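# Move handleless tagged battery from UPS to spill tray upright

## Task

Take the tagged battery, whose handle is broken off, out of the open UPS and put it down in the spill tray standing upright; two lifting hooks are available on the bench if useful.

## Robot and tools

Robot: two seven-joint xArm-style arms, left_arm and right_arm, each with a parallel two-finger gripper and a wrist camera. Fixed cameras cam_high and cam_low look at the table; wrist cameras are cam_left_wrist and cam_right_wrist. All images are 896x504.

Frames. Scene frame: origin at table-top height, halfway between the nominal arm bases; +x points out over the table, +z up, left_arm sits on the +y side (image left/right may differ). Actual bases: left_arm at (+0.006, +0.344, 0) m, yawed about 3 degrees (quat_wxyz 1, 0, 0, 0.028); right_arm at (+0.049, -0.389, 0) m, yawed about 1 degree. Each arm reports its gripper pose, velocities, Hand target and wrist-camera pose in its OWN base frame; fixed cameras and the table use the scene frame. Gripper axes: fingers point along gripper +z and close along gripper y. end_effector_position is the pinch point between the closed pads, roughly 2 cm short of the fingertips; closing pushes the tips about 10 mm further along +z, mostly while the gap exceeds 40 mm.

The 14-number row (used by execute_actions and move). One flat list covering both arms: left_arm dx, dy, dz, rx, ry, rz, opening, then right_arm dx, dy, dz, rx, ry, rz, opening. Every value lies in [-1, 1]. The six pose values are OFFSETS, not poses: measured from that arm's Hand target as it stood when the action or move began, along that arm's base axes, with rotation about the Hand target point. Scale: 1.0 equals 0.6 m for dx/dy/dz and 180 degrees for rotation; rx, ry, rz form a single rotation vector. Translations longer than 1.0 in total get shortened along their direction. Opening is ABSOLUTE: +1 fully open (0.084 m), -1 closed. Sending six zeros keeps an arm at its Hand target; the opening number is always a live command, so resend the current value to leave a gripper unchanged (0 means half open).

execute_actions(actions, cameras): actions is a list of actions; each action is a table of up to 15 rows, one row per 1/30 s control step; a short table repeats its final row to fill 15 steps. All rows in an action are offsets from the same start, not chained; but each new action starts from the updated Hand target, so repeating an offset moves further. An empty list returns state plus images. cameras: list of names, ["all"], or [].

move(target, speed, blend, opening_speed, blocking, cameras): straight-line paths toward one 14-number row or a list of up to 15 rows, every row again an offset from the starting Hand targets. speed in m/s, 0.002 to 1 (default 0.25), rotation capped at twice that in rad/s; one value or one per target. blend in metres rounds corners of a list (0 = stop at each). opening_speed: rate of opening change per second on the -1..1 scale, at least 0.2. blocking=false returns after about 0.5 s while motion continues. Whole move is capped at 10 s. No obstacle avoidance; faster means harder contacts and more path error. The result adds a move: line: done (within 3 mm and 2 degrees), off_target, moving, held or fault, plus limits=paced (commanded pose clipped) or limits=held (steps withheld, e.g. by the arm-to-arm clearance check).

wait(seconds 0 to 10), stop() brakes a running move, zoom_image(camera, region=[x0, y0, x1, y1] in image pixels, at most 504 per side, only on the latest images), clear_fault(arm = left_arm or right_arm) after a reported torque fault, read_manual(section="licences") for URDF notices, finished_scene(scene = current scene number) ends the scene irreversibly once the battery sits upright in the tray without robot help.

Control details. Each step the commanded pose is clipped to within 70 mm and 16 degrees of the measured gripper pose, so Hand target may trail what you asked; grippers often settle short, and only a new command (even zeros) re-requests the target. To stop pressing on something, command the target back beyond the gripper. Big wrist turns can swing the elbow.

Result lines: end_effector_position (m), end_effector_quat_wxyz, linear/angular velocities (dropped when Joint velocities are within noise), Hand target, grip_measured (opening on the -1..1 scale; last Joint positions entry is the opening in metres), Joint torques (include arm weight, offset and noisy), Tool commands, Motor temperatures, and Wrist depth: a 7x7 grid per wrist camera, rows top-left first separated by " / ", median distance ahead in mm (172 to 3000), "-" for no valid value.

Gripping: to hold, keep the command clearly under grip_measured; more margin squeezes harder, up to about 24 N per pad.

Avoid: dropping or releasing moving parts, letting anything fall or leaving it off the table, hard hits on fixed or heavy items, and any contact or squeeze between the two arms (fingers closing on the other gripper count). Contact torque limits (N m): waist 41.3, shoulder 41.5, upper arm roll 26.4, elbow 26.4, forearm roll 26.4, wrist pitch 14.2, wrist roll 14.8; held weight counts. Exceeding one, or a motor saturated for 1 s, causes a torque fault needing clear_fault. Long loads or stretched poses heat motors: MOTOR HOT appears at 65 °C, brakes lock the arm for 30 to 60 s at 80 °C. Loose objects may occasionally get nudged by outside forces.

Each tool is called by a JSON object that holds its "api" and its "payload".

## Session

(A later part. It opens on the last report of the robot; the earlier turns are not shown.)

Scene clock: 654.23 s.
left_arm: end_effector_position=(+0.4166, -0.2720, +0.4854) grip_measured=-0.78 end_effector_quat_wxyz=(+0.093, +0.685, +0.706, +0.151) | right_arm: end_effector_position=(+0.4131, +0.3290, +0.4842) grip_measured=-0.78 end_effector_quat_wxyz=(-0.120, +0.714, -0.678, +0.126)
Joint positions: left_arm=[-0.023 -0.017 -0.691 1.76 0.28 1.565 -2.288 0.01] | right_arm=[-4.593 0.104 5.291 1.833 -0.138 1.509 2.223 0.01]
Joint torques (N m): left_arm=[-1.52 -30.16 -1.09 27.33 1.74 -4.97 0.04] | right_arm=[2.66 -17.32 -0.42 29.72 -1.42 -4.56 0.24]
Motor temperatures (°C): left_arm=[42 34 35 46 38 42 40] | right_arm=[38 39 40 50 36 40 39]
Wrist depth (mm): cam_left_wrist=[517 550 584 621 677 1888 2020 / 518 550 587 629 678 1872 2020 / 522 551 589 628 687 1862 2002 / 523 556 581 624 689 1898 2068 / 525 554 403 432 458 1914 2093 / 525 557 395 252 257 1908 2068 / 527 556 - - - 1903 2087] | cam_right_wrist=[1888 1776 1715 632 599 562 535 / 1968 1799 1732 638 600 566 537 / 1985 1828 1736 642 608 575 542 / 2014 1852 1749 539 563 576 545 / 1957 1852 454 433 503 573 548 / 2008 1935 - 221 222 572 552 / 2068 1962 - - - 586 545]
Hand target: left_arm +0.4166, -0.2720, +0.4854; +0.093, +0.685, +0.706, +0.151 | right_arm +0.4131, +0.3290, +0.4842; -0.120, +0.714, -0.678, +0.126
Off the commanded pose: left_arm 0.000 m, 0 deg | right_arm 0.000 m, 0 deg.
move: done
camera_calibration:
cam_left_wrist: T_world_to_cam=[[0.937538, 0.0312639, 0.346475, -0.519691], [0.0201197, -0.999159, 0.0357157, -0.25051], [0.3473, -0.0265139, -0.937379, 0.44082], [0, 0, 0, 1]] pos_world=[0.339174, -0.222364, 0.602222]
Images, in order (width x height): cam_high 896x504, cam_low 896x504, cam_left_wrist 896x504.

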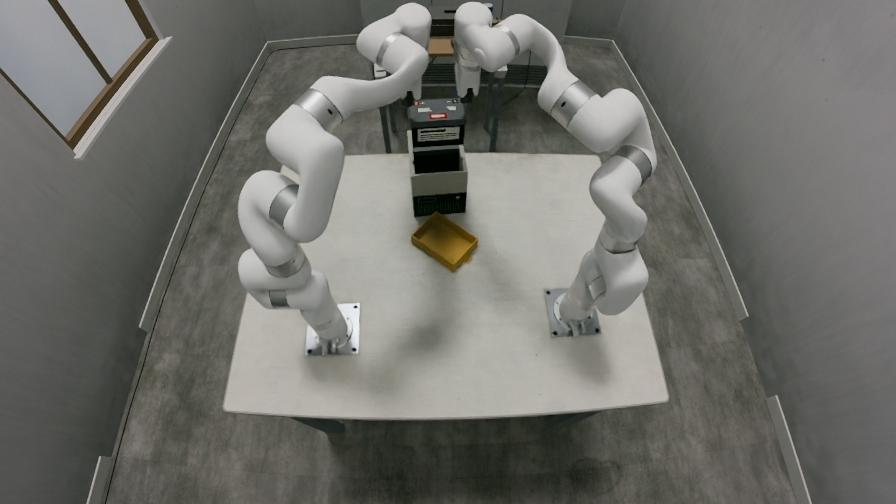

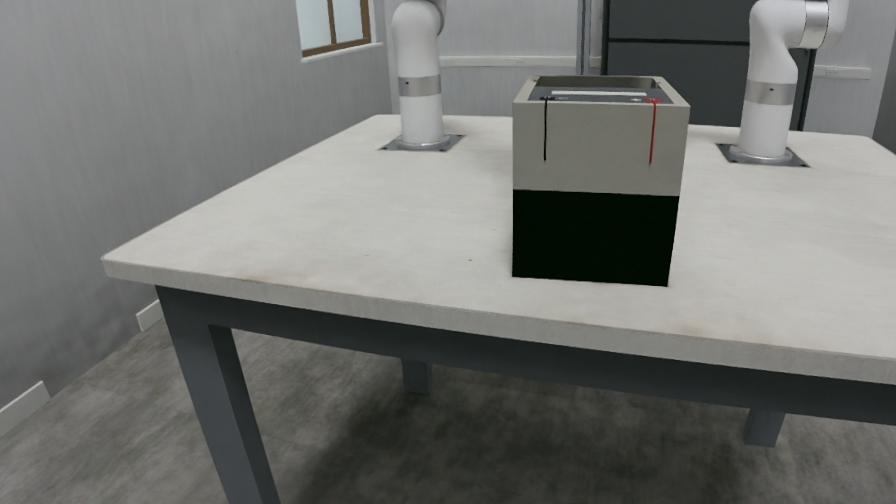

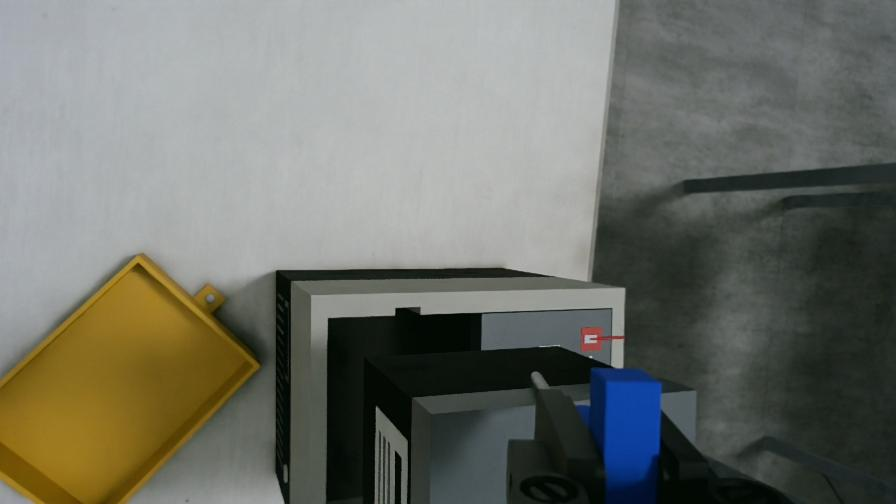

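{"api": "move", "payload": {"target": [-0.242,-0.0143,-0.05,0,0.111,0,-1,-0.2402,-0.0363,-0.05,0,0.111,0,-1], "speed": 0.06, "cameras": ["all"]}}

Scene clock: 700.50 s.
left_arm: end_effector_position=(+0.2715, -0.2806, +0.4554) grip_measured=-0.78 end_effector_quat_wxyz=(-0.031, +0.701, +0.712, +0.030) | right_arm: end_effector_position=(+0.2690, +0.3073, +0.4542) grip_measured=-0.78 end_effector_quat_wxyz=(-0.001, +0.725, -0.689, +0.000)
Joint positions: left_arm=[-0.052 -0.184 -0.668 1.641 -0.051 1.844 -2.307 0.01] | right_arm=[-4.456 -0.223 5.477 1.623 -0.164 1.775 2.519 0.01]
Joint torques (N m): left_arm=[0.23 -20.12 3.55 22.45 1.57 -0.81 -0.15] | right_arm=[-1.15 -12.69 2.77 26.49 -1.15 -1.11 0.48]
Wrist depth (mm): cam_left_wrist=[579 580 582 579 579 581 581 / 582 582 583 582 584 581 584 / 584 585 587 584 586 585 587 / 587 587 585 588 586 587 589 / 585 590 588 588 584 461 414 / 589 594 590 264 - 384 466 / 594 592 - - - 409 465] | cam_right_wrist=[553 557 561 564 566 571 579 / 560 564 566 569 575 578 581 / 566 567 573 578 583 585 590 / 526 537 577 582 589 592 595 / 375 469 557 589 589 599 601 / 403 476 - 241 241 608 615 / 404 482 - - - 611 617]
Hand target: left_arm +0.2714, -0.2806, +0.4554; -0.031, +0.701, +0.712, +0.030 | right_arm +0.2690, +0.3073, +0.4542; -0.001, +0.725, -0.689, +0.000
Off the commanded pose: left_arm 0.000 m, 0 deg | right_arm 0.000 m, 0 deg.
move: done
camera_calibration:
cam_left_wrist: T_world_to_cam=[[0.999498, 0.0312088, 0.00537895, -0.234456], [0.0310546, -0.999161, 0.0266931, -0.253872], [0.0062075, -0.0265127, -0.999629, 0.583783], [0, 0, 0, 1]] pos_world=[0.238599, -0.230864, 0.591604]
cam_right_wrist: T_world_to_cam=[[-0.99533, -0.0905449, 0.033473, 0.305675], [-0.0859224, 0.989007, 0.120347, -0.284962], [-0.0440018, 0.116909, -0.992167, 0.558225], [0, 0, 0, 1]] pos_world=[0.304326, 0.244245, 0.577915]

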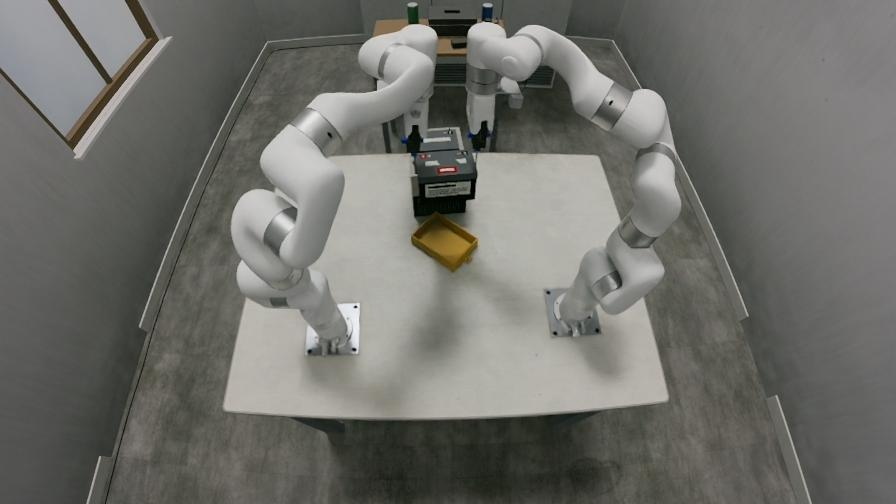

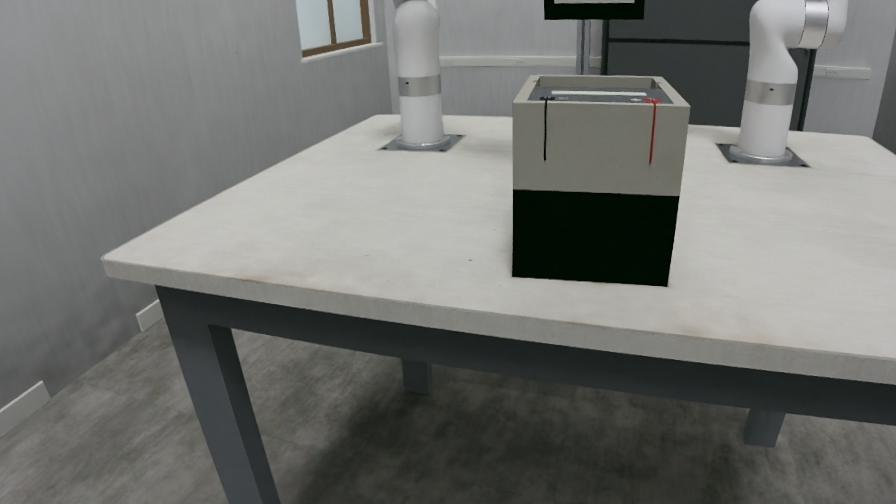

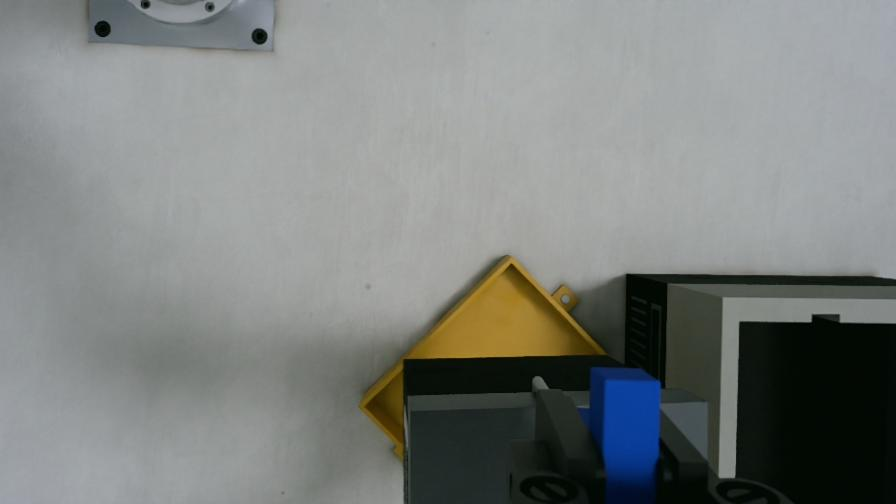

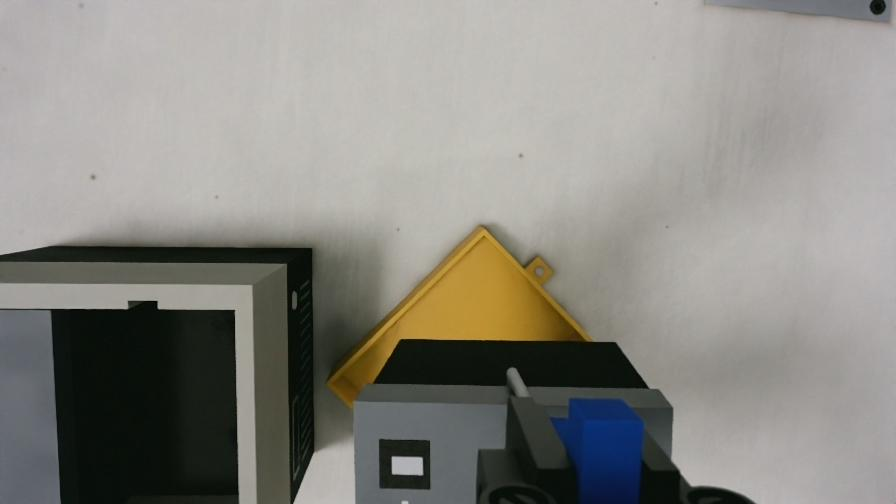

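{"api": "move", "payload": {"target": [[0.0213,-0.0005,-0.0167,0,0,-0.05,-1,-0.0198,-0.0002,-0.0167,0,0,-0.05,-1],[0.0425,-0.0043,-0.0333,0,0,-0.1,-1,-0.0393,0.0028,-0.0333,0,0,-0.1,-1],[0.0627,-0.0115,-0.05,0,0,-0.15,-1,-0.0583,0.0087,-0.05,0,0,-0.15,-1],[0.0815,-0.0217,-0.0667,0,0,-0.2,-1,-0.0762,0.0175,-0.0667,0,0,-0.2,-1],[0.0982,-0.0342,-0.0833,0,0,-0.2489,-1,-0.0918,0.0287,-0.0833,0,0,-0.2489,-1]], "speed": 0.05, "blend": [0.003,0.003,0.003,0.003,0], "cameras": ["all"]}}

Scene clock: 727.87 s.
left_arm: end_effector_position=(+0.3303, -0.3011, +0.4054) grip_measured=-0.78 end_effector_quat_wxyz=(-0.017, +0.919, +0.391, +0.040) | right_arm: end_effector_position=(+0.2139, +0.3245, +0.4042) grip_measured=-0.78 end_effector_quat_wxyz=(+0.001, -0.408, +0.913, +0.000)
Joint positions: left_arm=[-0.11 -0.085 -0.636 1.549 0.036 1.617 -1.546 0.01] | right_arm=[-4.574 -0.33 5.717 1.352 -0.176 1.631 3.459 0.01]
Joint torques (N m): left_arm=[-0.23 -23.23 1.41 25.61 2.4 -2.73 0.45] | right_arm=[-1.29 -14.33 5.15 27.6 0.86 -1.99 0.42]
Wrist depth (mm): cam_left_wrist=[532 532 532 532 531 331 330 / 533 533 534 535 534 381 331 / 535 533 535 535 418 426 349 / 535 536 538 538 525 428 418 / 540 540 540 536 536 429 375 / 542 542 539 263 - 339 348 / 540 542 - - - 540 543] | cam_right_wrist=[506 509 511 517 517 521 522 / 511 513 519 520 523 525 527 / 519 520 523 526 531 535 535 / 524 525 530 529 533 538 541 / 530 531 535 533 540 541 548 / 537 540 - 243 239 551 555 / 542 542 - - - 557 557]
Hand target: left_arm +0.3303, -0.3011, +0.4054; -0.017, +0.919, +0.391, +0.040 | right_arm +0.2139, +0.3245, +0.4042; +0.001, -0.408, +0.913, +0.000
Off the commanded pose: left_arm 0.000 m, 0 deg | right_arm 0.000 m, 0 deg.
move: done
camera_calibration:
cam_left_wrist: T_world_to_cam=[[0.731246, -0.682094, 0.00523226, -0.418482], [-0.681962, -0.730899, 0.0267276, 0.0413647], [-0.0144065, -0.0231127, -0.999629, 0.540821], [0, 0, 0, 1]] pos_world=[0.342014, -0.242711, 0.541704]
cam_right_wrist: T_world_to_cam=[[-0.770076, 0.63707, 0.033526, -0.0302667], [0.635902, 0.762333, 0.12032, -0.381521], [0.051094, 0.113975, -0.992169, 0.484793], [0, 0, 0, 1]] pos_world=[0.194533, 0.254874, 0.527915]

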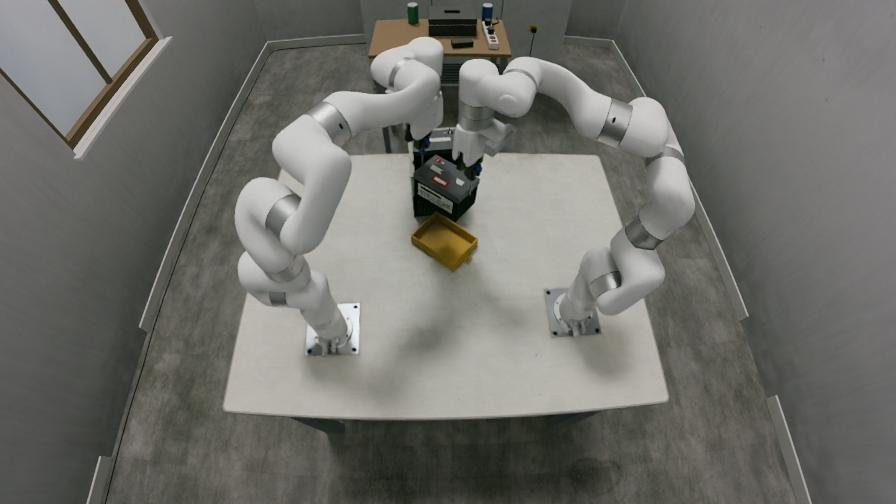

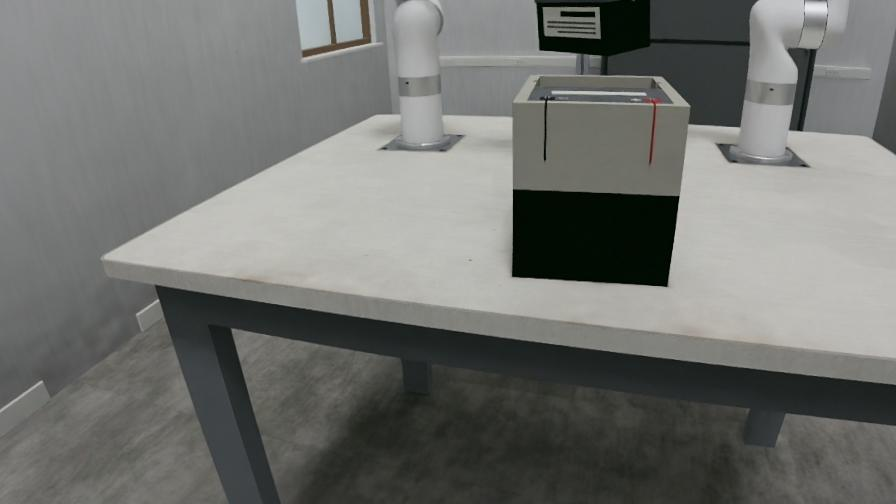

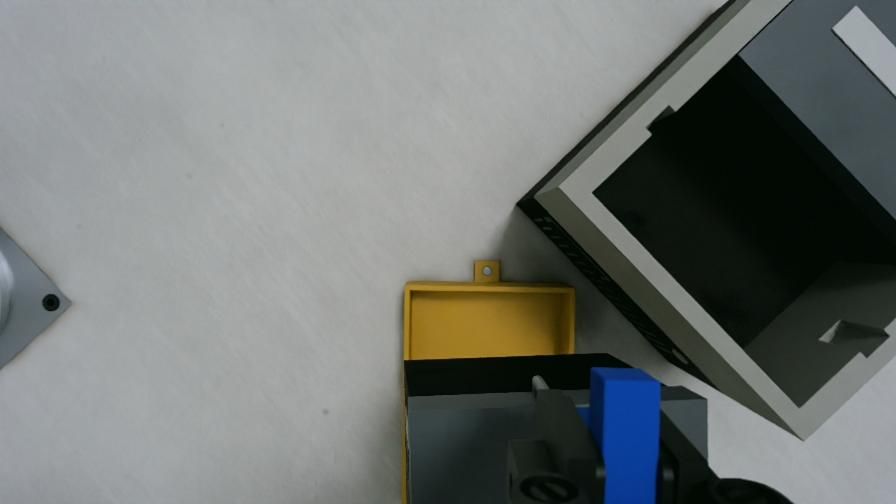

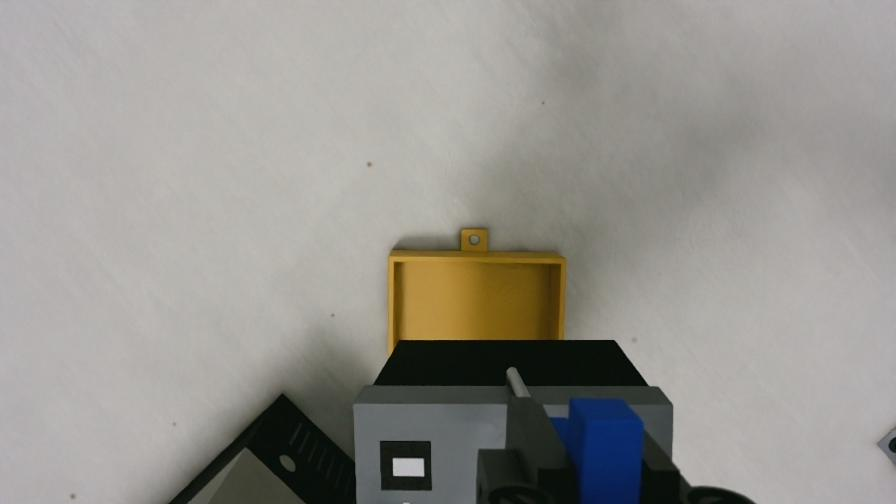

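{"api": "move", "payload": {"target": [[0.0035,0.0037,0,0,0,0,-1,0.0032,0.0038,0,0,0,0,-1],[0.0035,0.0037,-0.25,0,0,0,-1,0.0032,0.0038,-0.25,0,0,0,-1]], "speed": [0.05,0.06], "cameras": ["cam_low","cam_left_wrist","cam_right_wrist","cam_high"]}}

Scene clock: 754.20 s.
left_arm: end_effector_position=(+0.3324, -0.2989, +0.2555) grip_measured=-0.78 end_effector_quat_wxyz=(-0.017, +0.919, +0.391, +0.040) | right_arm: end_effector_position=(+0.2158, +0.3268, +0.2542) grip_measured=-0.78 end_effector_quat_wxyz=(+0.001, -0.408, +0.913, +0.000)
Joint positions: left_arm=[-0.112 -0.119 -0.634 1.089 0.018 1.184 -1.553 0.01] | right_arm=[-4.597 -0.353 5.665 0.908 -0.217 1.207 3.478 0.01]
Joint torques (N m): left_arm=[0.91 -23.9 2.23 26.13 3.09 -2.76 -0.09] | right_arm=[-1.06 -12.64 4.72 27.04 0.18 -1.18 -0.43]
Wrist depth (mm): cam_left_wrist=[382 383 384 384 385 - 239 / 384 384 385 385 387 182 277 / 388 387 387 387 386 200 278 / 386 387 387 387 387 210 278 / 389 389 388 386 386 300 209 / 390 389 389 264 - 325 221 / 391 392 - - - 393 286] | cam_right_wrist=[362 364 365 367 371 372 375 / 367 368 370 372 374 376 378 / 370 372 374 377 378 381 381 / 374 377 379 380 383 385 388 / 379 381 381 381 383 391 393 / 383 385 384 245 242 392 396 / 387 389 - - - 398 402]
Hand target: left_arm +0.3324, -0.2989, +0.2554; -0.017, +0.919, +0.391, +0.040 | right_arm +0.2158, +0.3268, +0.2542; +0.001, -0.408, +0.913, +0.000
Off the commanded pose: left_arm 0.000 m, 0 deg | right_arm 0.000 m, 0 deg.
move: done
camera_calibration:
cam_left_wrist: T_world_to_cam=[[0.731196, -0.682148, 0.00523467, -0.417661], [-0.682016, -0.730849, 0.0267277, 0.0485176], [-0.0144065, -0.0231133, -0.999629, 0.390959], [0, 0, 0, 1]] pos_world=[0.344114, -0.240411, 0.391704]
cam_right_wrist: T_world_to_cam=[[-0.770036, 0.637119, 0.0335334, -0.025203], [0.635952, 0.762292, 0.120317, -0.366369], [0.0510941, 0.113974, -0.992169, 0.335719], [0, 0, 0, 1]] pos_world=[0.196433, 0.257074, 0.378015]

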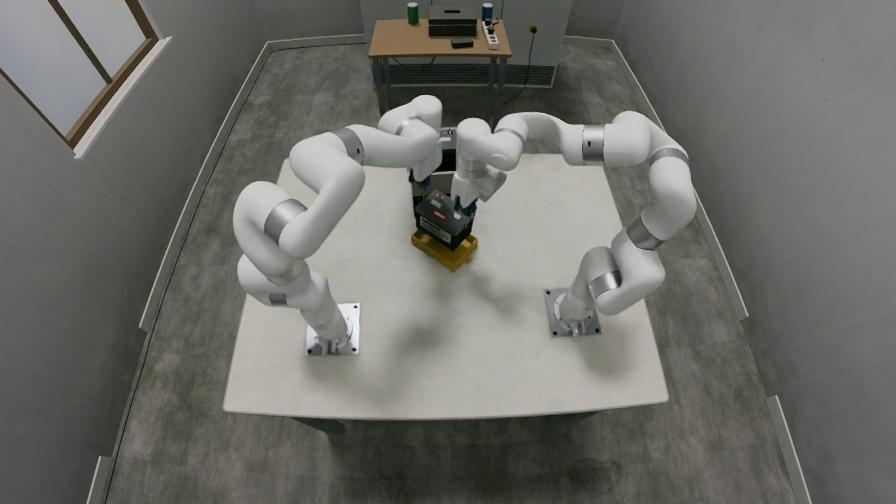

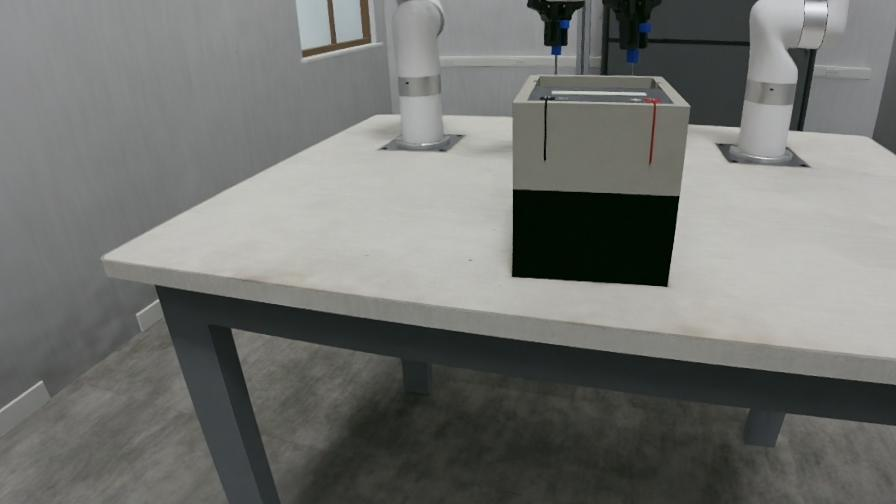

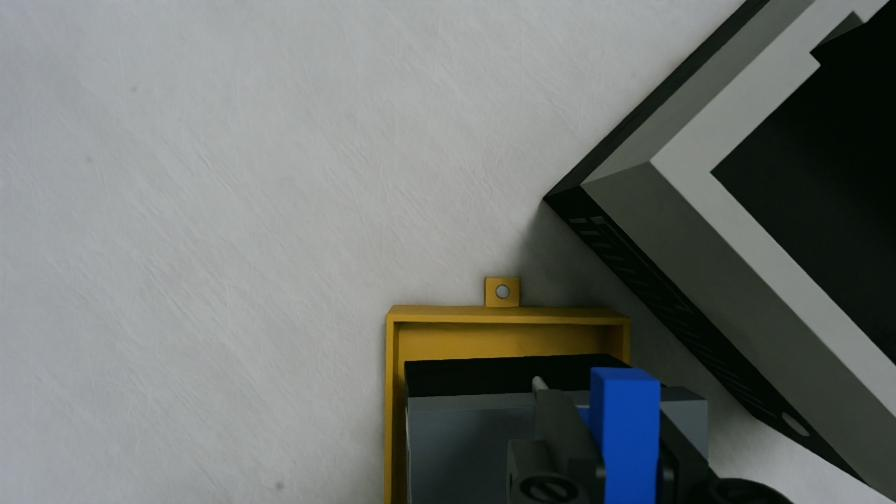

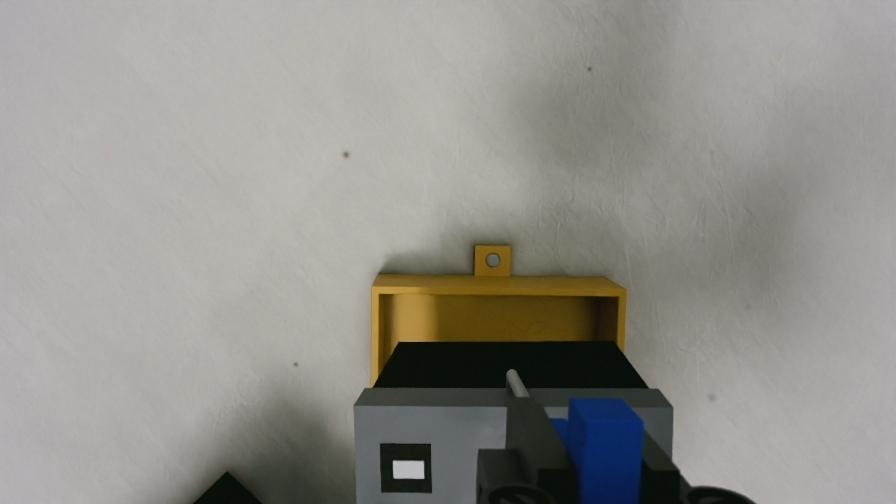

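{"api": "move", "payload": {"target": [0,0,-0.085,0,0,0,-1,0,0,-0.085,0,0,0,-1], "speed": 0.04, "cameras": ["cam_left_wrist","cam_right_wrist"]}}

Scene clock: 763.30 s.
left_arm: end_effector_position=(+0.3324, -0.2989, +0.2045) grip_measured=-0.78 end_effector_quat_wxyz=(-0.017, +0.919, +0.391, +0.040) | right_arm: end_effector_position=(+0.2158, +0.3268, +0.2032) grip_measured=-0.78 end_effector_quat_wxyz=(+0.001, -0.408, +0.913, +0.000)
Joint positions: left_arm=[-0.113 -0.068 -0.647 0.984 0.053 1.04 -1.59 0.01] | right_arm=[-4.596 -0.304 5.63 0.797 -0.212 1.05 3.464 0.01]
Joint torques (N m): left_arm=[0.71 -24.29 1.7 25.37 2.84 -2.64 -0.13] | right_arm=[0.88 -12.86 3.98 25.99 1.2 -1.56 -0.47]
Wrist depth (mm): cam_left_wrist=[334 333 334 334 334 - - / 334 334 334 334 335 - 226 / 336 336 336 336 335 195 227 / 337 338 337 337 337 210 - / 338 338 338 336 335 296 194 / 340 339 339 266 - 339 220 / 340 340 340 - - 341 341] | cam_right_wrist=[313 316 317 319 320 323 324 / 317 319 320 323 324 325 328 / 320 322 324 326 327 329 331 / 325 325 327 329 331 333 334 / 328 331 330 330 323 337 340 / 331 334 334 245 241 342 343 / 335 337 - - - 344 346]
Hand target: left_arm +0.3324, -0.2989, +0.2044; -0.017, +0.919, +0.391, +0.040 | right_arm +0.2158, +0.3268, +0.2032; +0.001, -0.408, +0.913, +0.000
Off the commanded pose: left_arm 0.000 m, 0 deg | right_arm 0.000 m, 0 deg.
move: done
camera_calibration:
cam_left_wrist: T_world_to_cam=[[0.731197, -0.682146, 0.00530285, -0.417417], [-0.682014, -0.730848, 0.0268007, 0.0498558], [-0.0144064, -0.0232132, -0.999627, 0.339954], [0, 0, 0, 1]] pos_world=[0.344114, -0.24041, 0.340704]
cam_right_wrist: T_world_to_cam=[[-0.770036, 0.637119, 0.0335334, -0.0234928], [0.635952, 0.762292, 0.120317, -0.360233], [0.0510941, 0.113974, -0.992169, 0.285118], [0, 0, 0, 1]] pos_world=[0.196433, 0.257074, 0.327015]
Images, in order (width x height): cam_left_wrist 896x504, cam_right_wrist 896x504.

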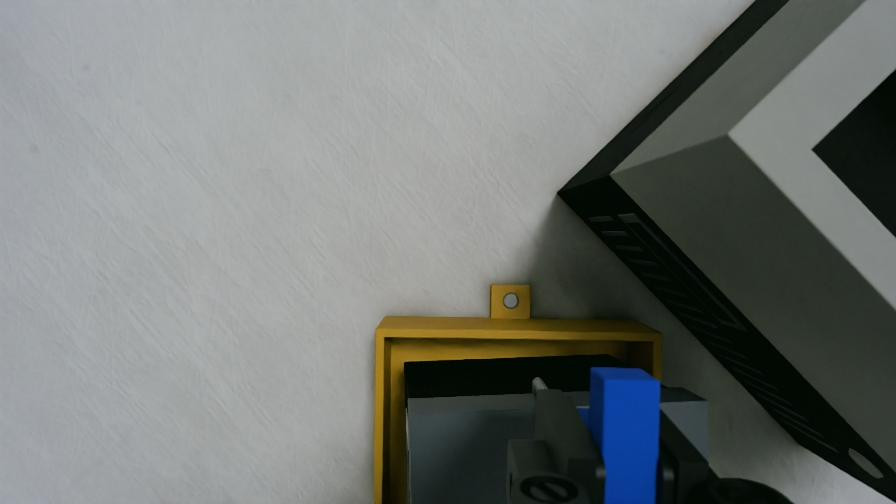

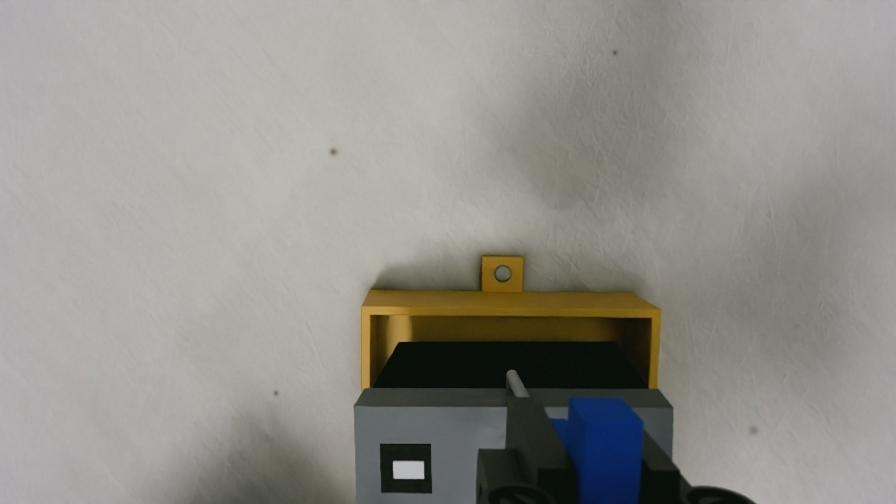

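{"api": "move", "payload": {"target": [0,0,-0.02,0,0,0,-1,0,0,-0.02,0,0,0,-1], "speed": 0.02, "cameras": ["cam_right_wrist","cam_left_wrist"]}}

Scene clock: 767.27 s.
left_arm: end_effector_position=(+0.3324, -0.2989, +0.1925) grip_measured=-0.78 end_effector_quat_wxyz=(-0.017, +0.919, +0.391, +0.040) | right_arm: end_effector_position=(+0.2158, +0.3268, +0.1912) grip_measured=-0.78 end_effector_quat_wxyz=(+0.001, -0.408, +0.913, +0.000)
Joint positions: left_arm=[-0.113 -0.051 -0.65 0.963 0.066 1.006 -1.602 0.01] | right_arm=[-4.595 -0.287 5.62 0.775 -0.208 1.012 3.459 0.01]
Joint torques (N m): left_arm=[0.84 -25 1.56 25.46 2.78 -2.79 -0.13] | right_arm=[0.73 -12.98 3.56 25.22 1.17 -1.27 -0.37]
Wrist depth (mm): cam_left_wrist=[320 322 322 323 322 - - / 321 323 322 322 - - 214 / 323 323 324 324 324 194 215 / 325 324 325 325 326 210 - / 325 327 326 324 323 297 194 / 328 327 328 266 - 327 220 / 328 328 328 - - 328 329] | cam_right_wrist=[303 303 305 307 309 311 312 / 305 307 309 311 312 313 315 / 308 310 312 314 316 318 320 / 313 314 315 316 320 321 323 / 316 318 317 318 320 324 327 / 320 320 321 245 242 328 331 / 323 325 - - - 331 335]
Hand target: left_arm +0.3324, -0.2989, +0.1924; -0.017, +0.919, +0.391, +0.040 | right_arm +0.2158, +0.3268, +0.1912; +0.001, -0.408, +0.913, +0.000
Off the commanded pose: left_arm 0.000 m, 0 deg | right_arm 0.000 m, 0 deg.
move: done
camera_calibration:
cam_left_wrist: T_world_to_cam=[[0.731197, -0.682146, 0.00530285, -0.417353], [-0.682014, -0.730848, 0.0268007, 0.0501774], [-0.0144064, -0.0232132, -0.999627, 0.327958], [0, 0, 0, 1]] pos_world=[0.344114, -0.24041, 0.328704]
cam_right_wrist: T_world_to_cam=[[-0.770039, 0.637112, 0.0335967, -0.0231082], [0.635948, 0.762283, 0.120393, -0.35881], [0.0510936, 0.114073, -0.992158, 0.273183], [0, 0, 0, 1]] pos_world=[0.196433, 0.257075, 0.315015]
Images, in order (width x height): cam_left_wrist 896x504, cam_right_wrist 896x504.

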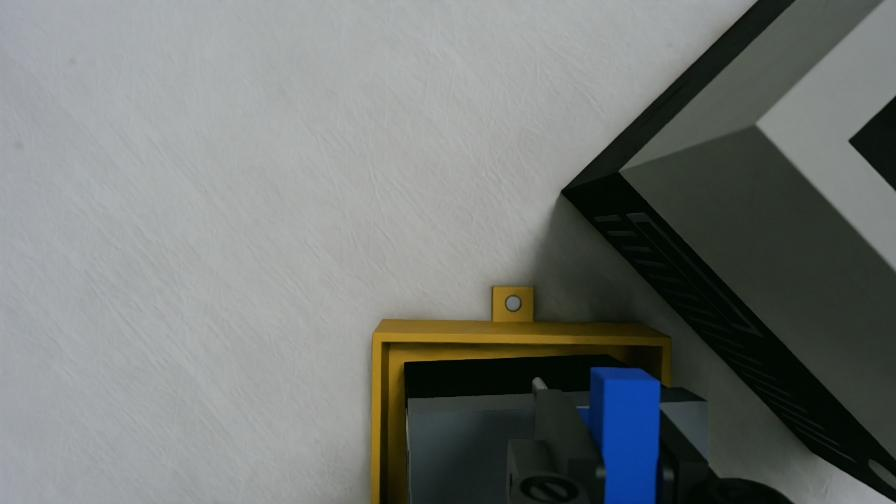

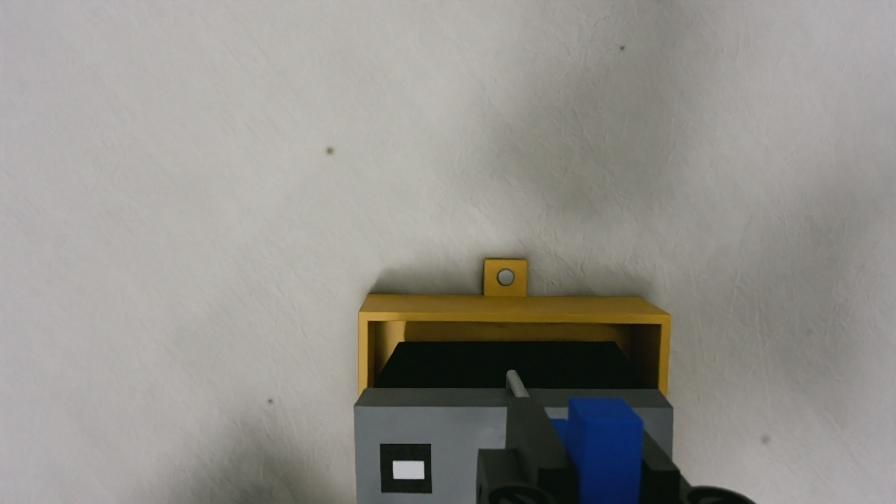

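{"api": "move", "payload": {"target": [0,0,-0.017,0,0,0,-1,0,0,-0.017,0,0,0,-1], "speed": 0.015, "cameras": ["cam_right_wrist","cam_left_wrist"]}}

Scene clock: 770.43 s.
left_arm: end_effector_position=(+0.3324, -0.2989, +0.1823) grip_measured=-0.78 end_effector_quat_wxyz=(-0.017, +0.919, +0.391, +0.040) | right_arm: end_effector_position=(+0.2158, +0.3268, +0.1810) grip_measured=-0.78 end_effector_quat_wxyz=(+0.001, -0.408, +0.913, +0.000)
Joint positions: left_arm=[-0.114 -0.036 -0.652 0.946 0.079 0.977 -1.613 0.01] | right_arm=[-4.593 -0.271 5.612 0.756 -0.203 0.979 3.453 0.01]
Joint torques (N m): left_arm=[0.9 -25.25 1.33 25.41 2.81 -2.57 -0.11] | right_arm=[0.67 -13.13 3.52 24.81 1.17 -1.27 -0.42]
Wrist depth (mm): cam_left_wrist=[312 312 311 311 311 - - / 312 313 313 313 313 - - / 314 313 313 314 315 194 - / 314 314 315 315 315 210 - / 316 316 316 314 313 312 194 / 317 317 317 267 - 317 203 / 318 318 317 - - 319 319] | cam_right_wrist=[292 294 295 297 298 301 301 / 294 297 298 300 302 303 305 / 298 300 303 304 306 307 309 / 301 302 306 307 308 311 312 / 306 307 309 309 309 314 316 / 309 311 311 246 242 317 320 / 312 314 - - - 321 323]
Hand target: left_arm +0.3324, -0.2989, +0.1822; -0.017, +0.919, +0.391, +0.040 | right_arm +0.2158, +0.3268, +0.1810; +0.001, -0.408, +0.913, +0.000
Off the commanded pose: left_arm 0.000 m, 0 deg | right_arm 0.000 m, 0 deg.
move: done
camera_calibration:
cam_left_wrist: T_world_to_cam=[[0.731197, -0.682146, 0.00530285, -0.417299], [-0.682014, -0.730848, 0.0268007, 0.0504507], [-0.0144064, -0.0232132, -0.999627, 0.317762], [0, 0, 0, 1]] pos_world=[0.344114, -0.24041, 0.318504]
cam_right_wrist: T_world_to_cam=[[-0.770039, 0.637112, 0.0335967, -0.0227655], [0.635948, 0.762283, 0.120393, -0.357582], [0.0510936, 0.114073, -0.992158, 0.263063], [0, 0, 0, 1]] pos_world=[0.196433, 0.257075, 0.304815]
Images, in order (width x height): cam_left_wrist 896x504, cam_right_wrist 896x504.

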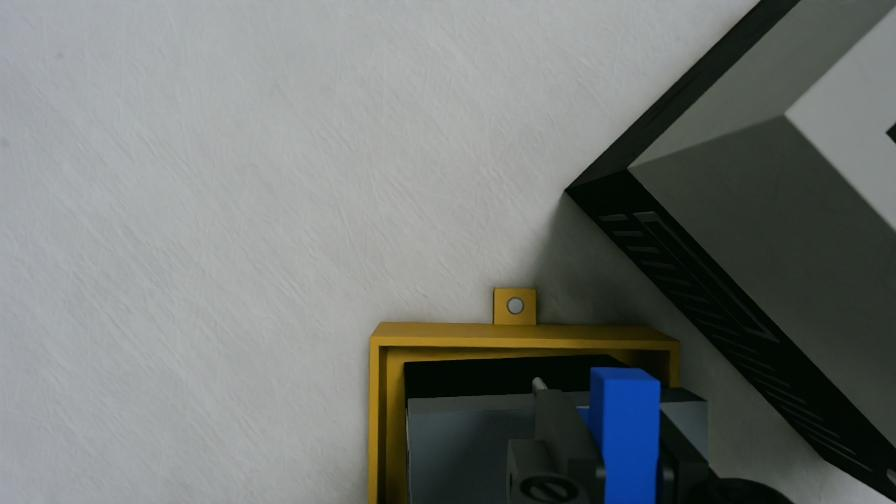

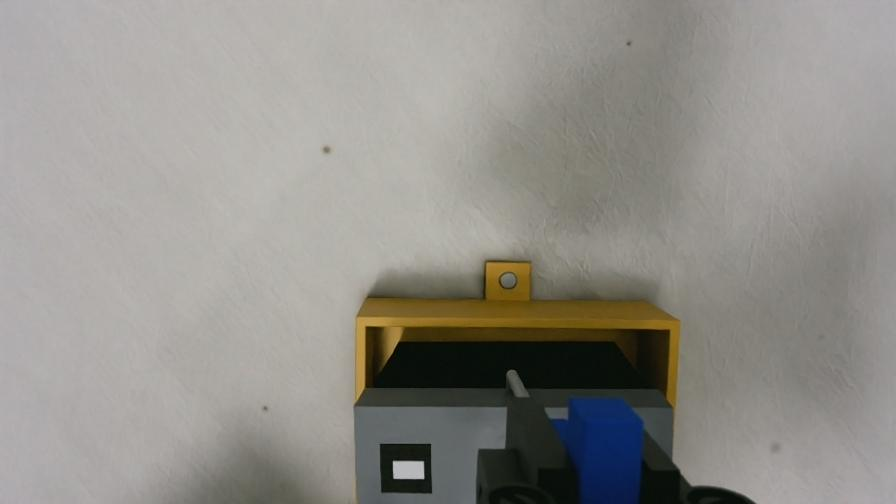

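{"api": "move", "payload": {"target": [0,0,-0.013,0,0,0,-1,0,0,-0.013,0,0,0,-1], "speed": 0.015}}

{"api": "move", "payload": {"target": [0,0,-0.01,0,0,0,-1,0,0,-0.01,0,0,0,-1], "speed": 0.015, "cameras": ["cam_right_wrist","cam_left_wrist"]}}

Scene clock: 775.27 s.
left_arm: end_effector_position=(+0.3325, -0.2989, +0.1745) grip_measured=-0.78 end_effector_quat_wxyz=(-0.017, +0.919, +0.391, +0.040) | right_arm: end_effector_position=(+0.2158, +0.3268, +0.1732) grip_measured=-0.78 end_effector_quat_wxyz=(+0.001, -0.408, +0.913, +0.000)
Joint positions: left_arm=[-0.114 -0.023 -0.654 0.934 0.089 0.955 -1.623 0.01] | right_arm=[-4.591 -0.257 5.605 0.743 -0.198 0.953 3.448 0.01]
Joint torques (N m): left_arm=[-2.89 -14.95 -2.23 16.07 -0.95 -1.39 -0.14] | right_arm=[0.76 -8.79 2.35 18.9 1 -1.46 -0.43]
Wrist depth (mm): cam_left_wrist=[304 304 304 305 305 - - / 304 306 306 305 - - - / 306 306 306 307 308 191 - / 307 307 307 308 308 206 - / 308 308 309 305 305 290 190 / 310 310 309 - - 310 216 / 310 311 310 - - 312 311] | cam_right_wrist=[285 287 288 290 291 293 294 / 288 290 291 294 294 295 297 / 291 293 295 297 298 299 301 / 294 296 298 300 302 302 305 / 298 300 300 301 302 306 308 / 301 304 303 250 255 310 312 / 304 307 - - - 313 315]
Hand target: left_arm +0.3324, -0.2989, +0.1744; -0.017, +0.919, +0.391, +0.040 | right_arm +0.2158, +0.3268, +0.1732; +0.001, -0.408, +0.913, +0.000
Off the commanded pose: left_arm 0.000 m, 0 deg | right_arm 0.000 m, 0 deg.
move: done

Scene clock: 776.07 s.
left_arm: end_effector_position=(+0.3324, -0.2989, +0.1685) grip_measured=-0.78 end_effector_quat_wxyz=(-0.017, +0.919, +0.391, +0.040) | right_arm: end_effector_position=(+0.2158, +0.3268, +0.1672) grip_measured=-0.78 end_effector_quat_wxyz=(+0.001, -0.408, +0.913, +0.000)
Joint positions: left_arm=[-0.114 -0.013 -0.654 0.925 0.098 0.939 -1.631 0.01] | right_arm=[-4.589 -0.246 5.6 0.733 -0.194 0.934 3.444 0.01]
Joint torques (N m): left_arm=[-3.05 -14.72 -2.37 16.1 -1.01 -1.58 -0.11] | right_arm=[0.6 -9 2.2 18.73 0.97 -1.41 -0.41]
Wrist depth (mm): cam_left_wrist=[298 298 298 299 299 - - / 300 299 299 300 - - - / 300 300 299 301 301 191 - / 302 301 302 302 303 200 - / 302 303 302 300 300 293 190 / 303 303 303 - - 304 216 / 304 305 304 - - 306 305] | cam_right_wrist=[279 281 282 284 285 287 289 / 282 284 286 288 289 290 291 / 285 287 289 290 292 294 294 / 288 291 291 293 295 297 298 / 292 294 294 295 296 299 302 / 295 297 297 251 254 303 306 / 299 300 - - - 306 308]
Hand target: left_arm +0.3324, -0.2989, +0.1684; -0.017, +0.919, +0.391, +0.040 | right_arm +0.2158, +0.3268, +0.1672; +0.001, -0.408, +0.913, +0.000
Off the commanded pose: left_arm 0.000 m, 0 deg | right_arm 0.000 m, 0 deg.
move: done
camera_calibration:
cam_left_wrist: T_world_to_cam=[[0.731196, -0.682148, 0.00523467, -0.417205], [-0.682016, -0.730849, 0.0267277, 0.0508429], [-0.0144065, -0.0231133, -0.999629, 0.303992], [0, 0, 0, 1]] pos_world=[0.344114, -0.240411, 0.304704]
cam_right_wrist: T_world_to_cam=[[-0.770039, 0.637112, 0.0335967, -0.0223018], [0.635948, 0.762283, 0.120393, -0.355921], [0.0510936, 0.114073, -0.992158, 0.249371], [0, 0, 0, 1]] pos_world=[0.196433, 0.257075, 0.291015]
Images, in order (width x height): cam_left_wrist 896x504, cam_right_wrist 896x504.

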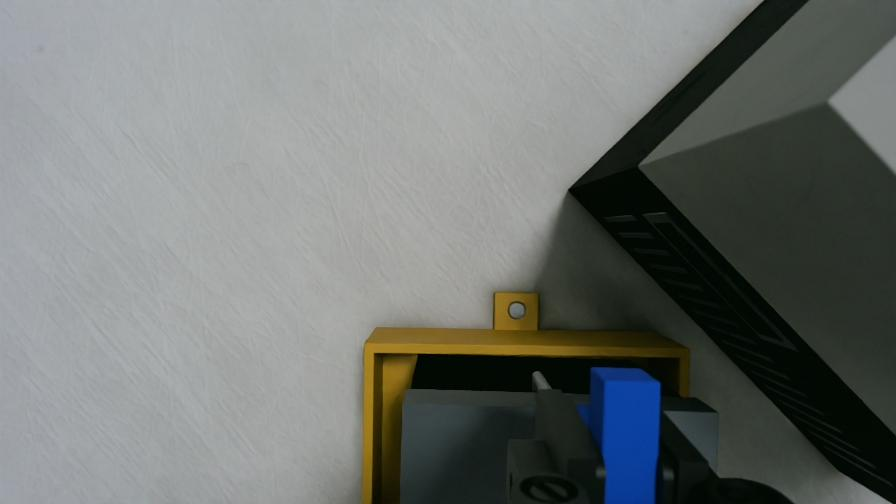

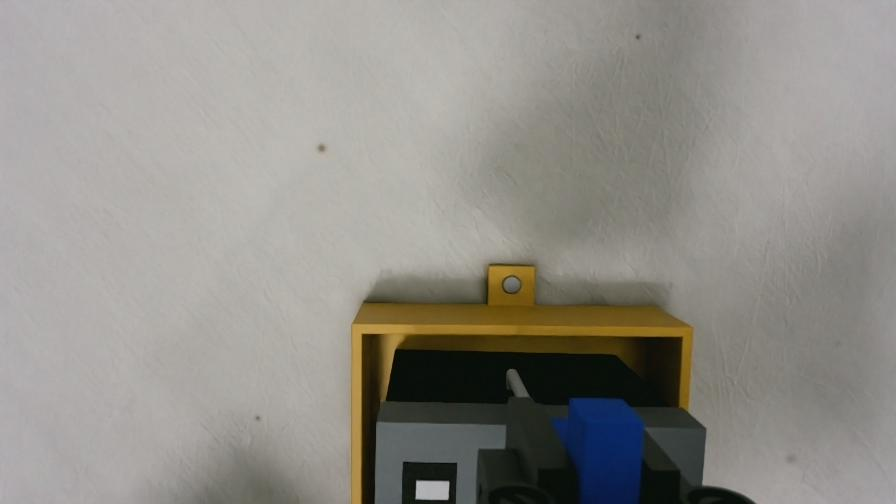

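{"api": "move", "payload": {"target": [[0.0067,0.0158,0,0,0,0,-1,-0.016,-0.0192,0,0,0,0,-1],[0.0067,0.0158,0.3,0,0,0,-1,-0.016,-0.0192,0.3,0,0,0,-1]], "speed": [0.03,0.05], "cameras": ["all"]}}

Scene clock: 789.00 s.
left_arm: end_effector_position=(+0.3365, -0.2894, +0.3484) grip_measured=-0.78 end_effector_quat_wxyz=(-0.017, +0.919, +0.391, +0.040) | right_arm: end_effector_position=(+0.2062, +0.3152, +0.3471) grip_measured=-0.78 end_effector_quat_wxyz=(+0.001, -0.408, +0.913, +0.000)
Joint positions: left_arm=[-0.095 -0.145 -0.608 1.33 0.004 1.445 -1.502 0.01] | right_arm=[-4.598 -0.415 5.737 1.121 -0.213 1.482 3.499 0.01]
Joint torques (N m): left_arm=[0.19 -14.46 0.65 18.78 1.14 -0.93 -0.13] | right_arm=[0.45 -6.79 4.33 20.53 0.76 -1.22 -0.38]
Wrist depth (mm): cam_left_wrist=[476 474 475 475 476 478 274 / 477 476 478 478 477 336 294 / 478 479 479 477 479 370 340 / 481 481 480 479 440 372 371 / 480 481 482 440 440 373 373 / 484 482 484 386 485 487 321 / 484 484 - - - 485 298] | cam_right_wrist=[452 455 456 460 462 464 468 / 456 459 461 465 467 470 471 / 462 466 467 467 474 475 477 / 468 470 473 474 476 481 482 / 472 474 476 440 478 484 489 / 480 481 483 384 444 491 494 / 481 485 - - - 499 501]
Hand target: left_arm +0.3365, -0.2894, +0.3484; -0.017, +0.919, +0.391, +0.040 | right_arm +0.2062, +0.3152, +0.3472; +0.001, -0.408, +0.913, +0.000
Off the commanded pose: left_arm 0.000 m, 0 deg | right_arm 0.000 m, 0 deg.
move: done
camera_calibration:
cam_left_wrist: T_world_to_cam=[[0.73115, -0.682197, 0.00523688, -0.414656], [-0.682065, -0.730803, 0.0267278, 0.0556603], [-0.0144065, -0.0231139, -0.999629, 0.4841], [0, 0, 0, 1]] pos_world=[0.348114, -0.231011, 0.484604]
cam_right_wrist: T_world_to_cam=[[-0.770039, 0.637112, 0.0335967, -0.0284115], [0.635948, 0.762283, 0.120393, -0.362708], [0.0510936, 0.114073, -0.992158, 0.429663], [0, 0, 0, 1]] pos_world=[0.186833, 0.245575, 0.470915]

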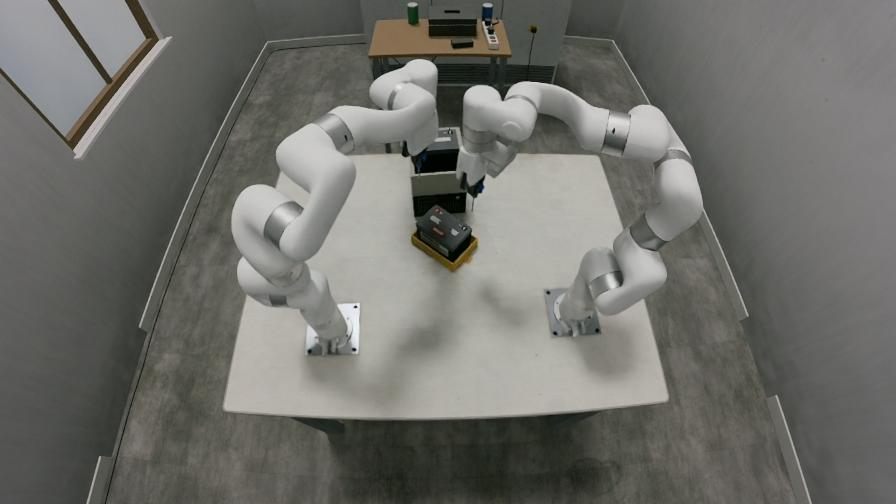

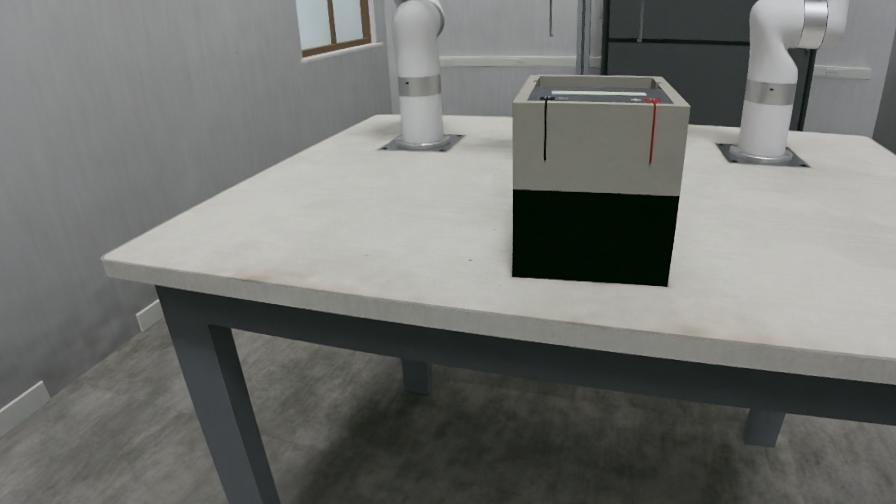

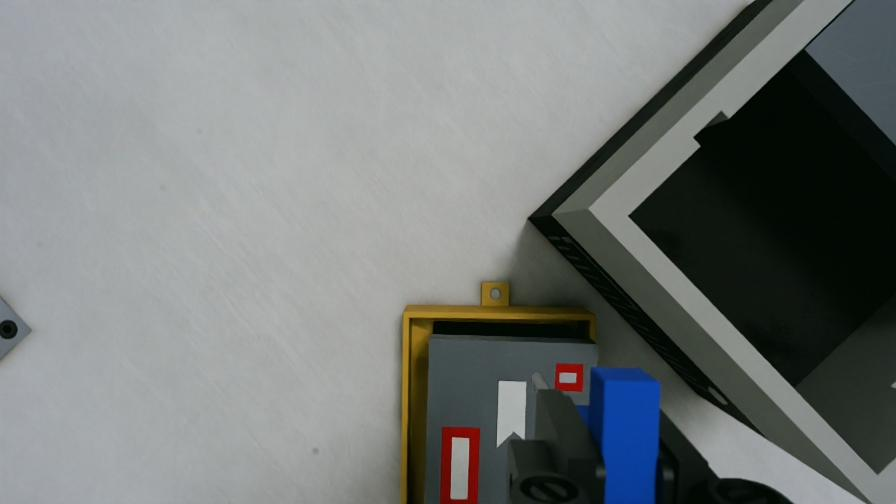

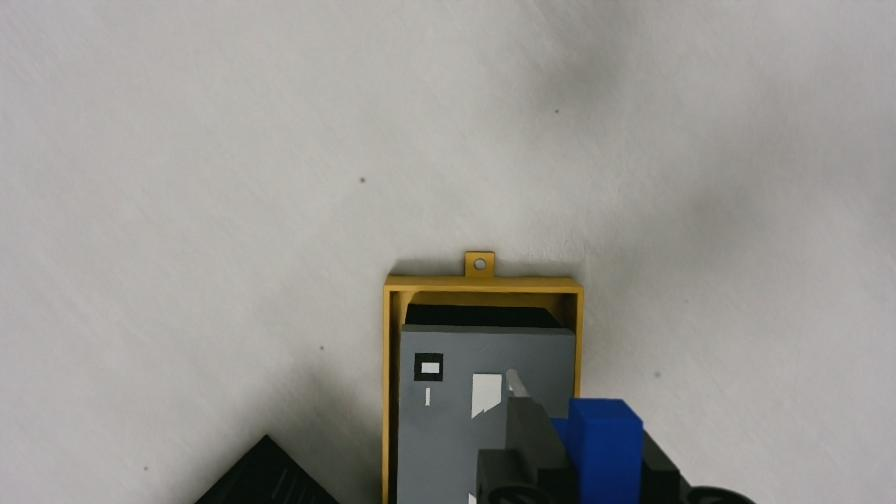

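Battery is seated upright in the tray with both hooks out.

{"api": "finished_scene", "payload": {"scene": 1}}

The scene is finished: the task was done.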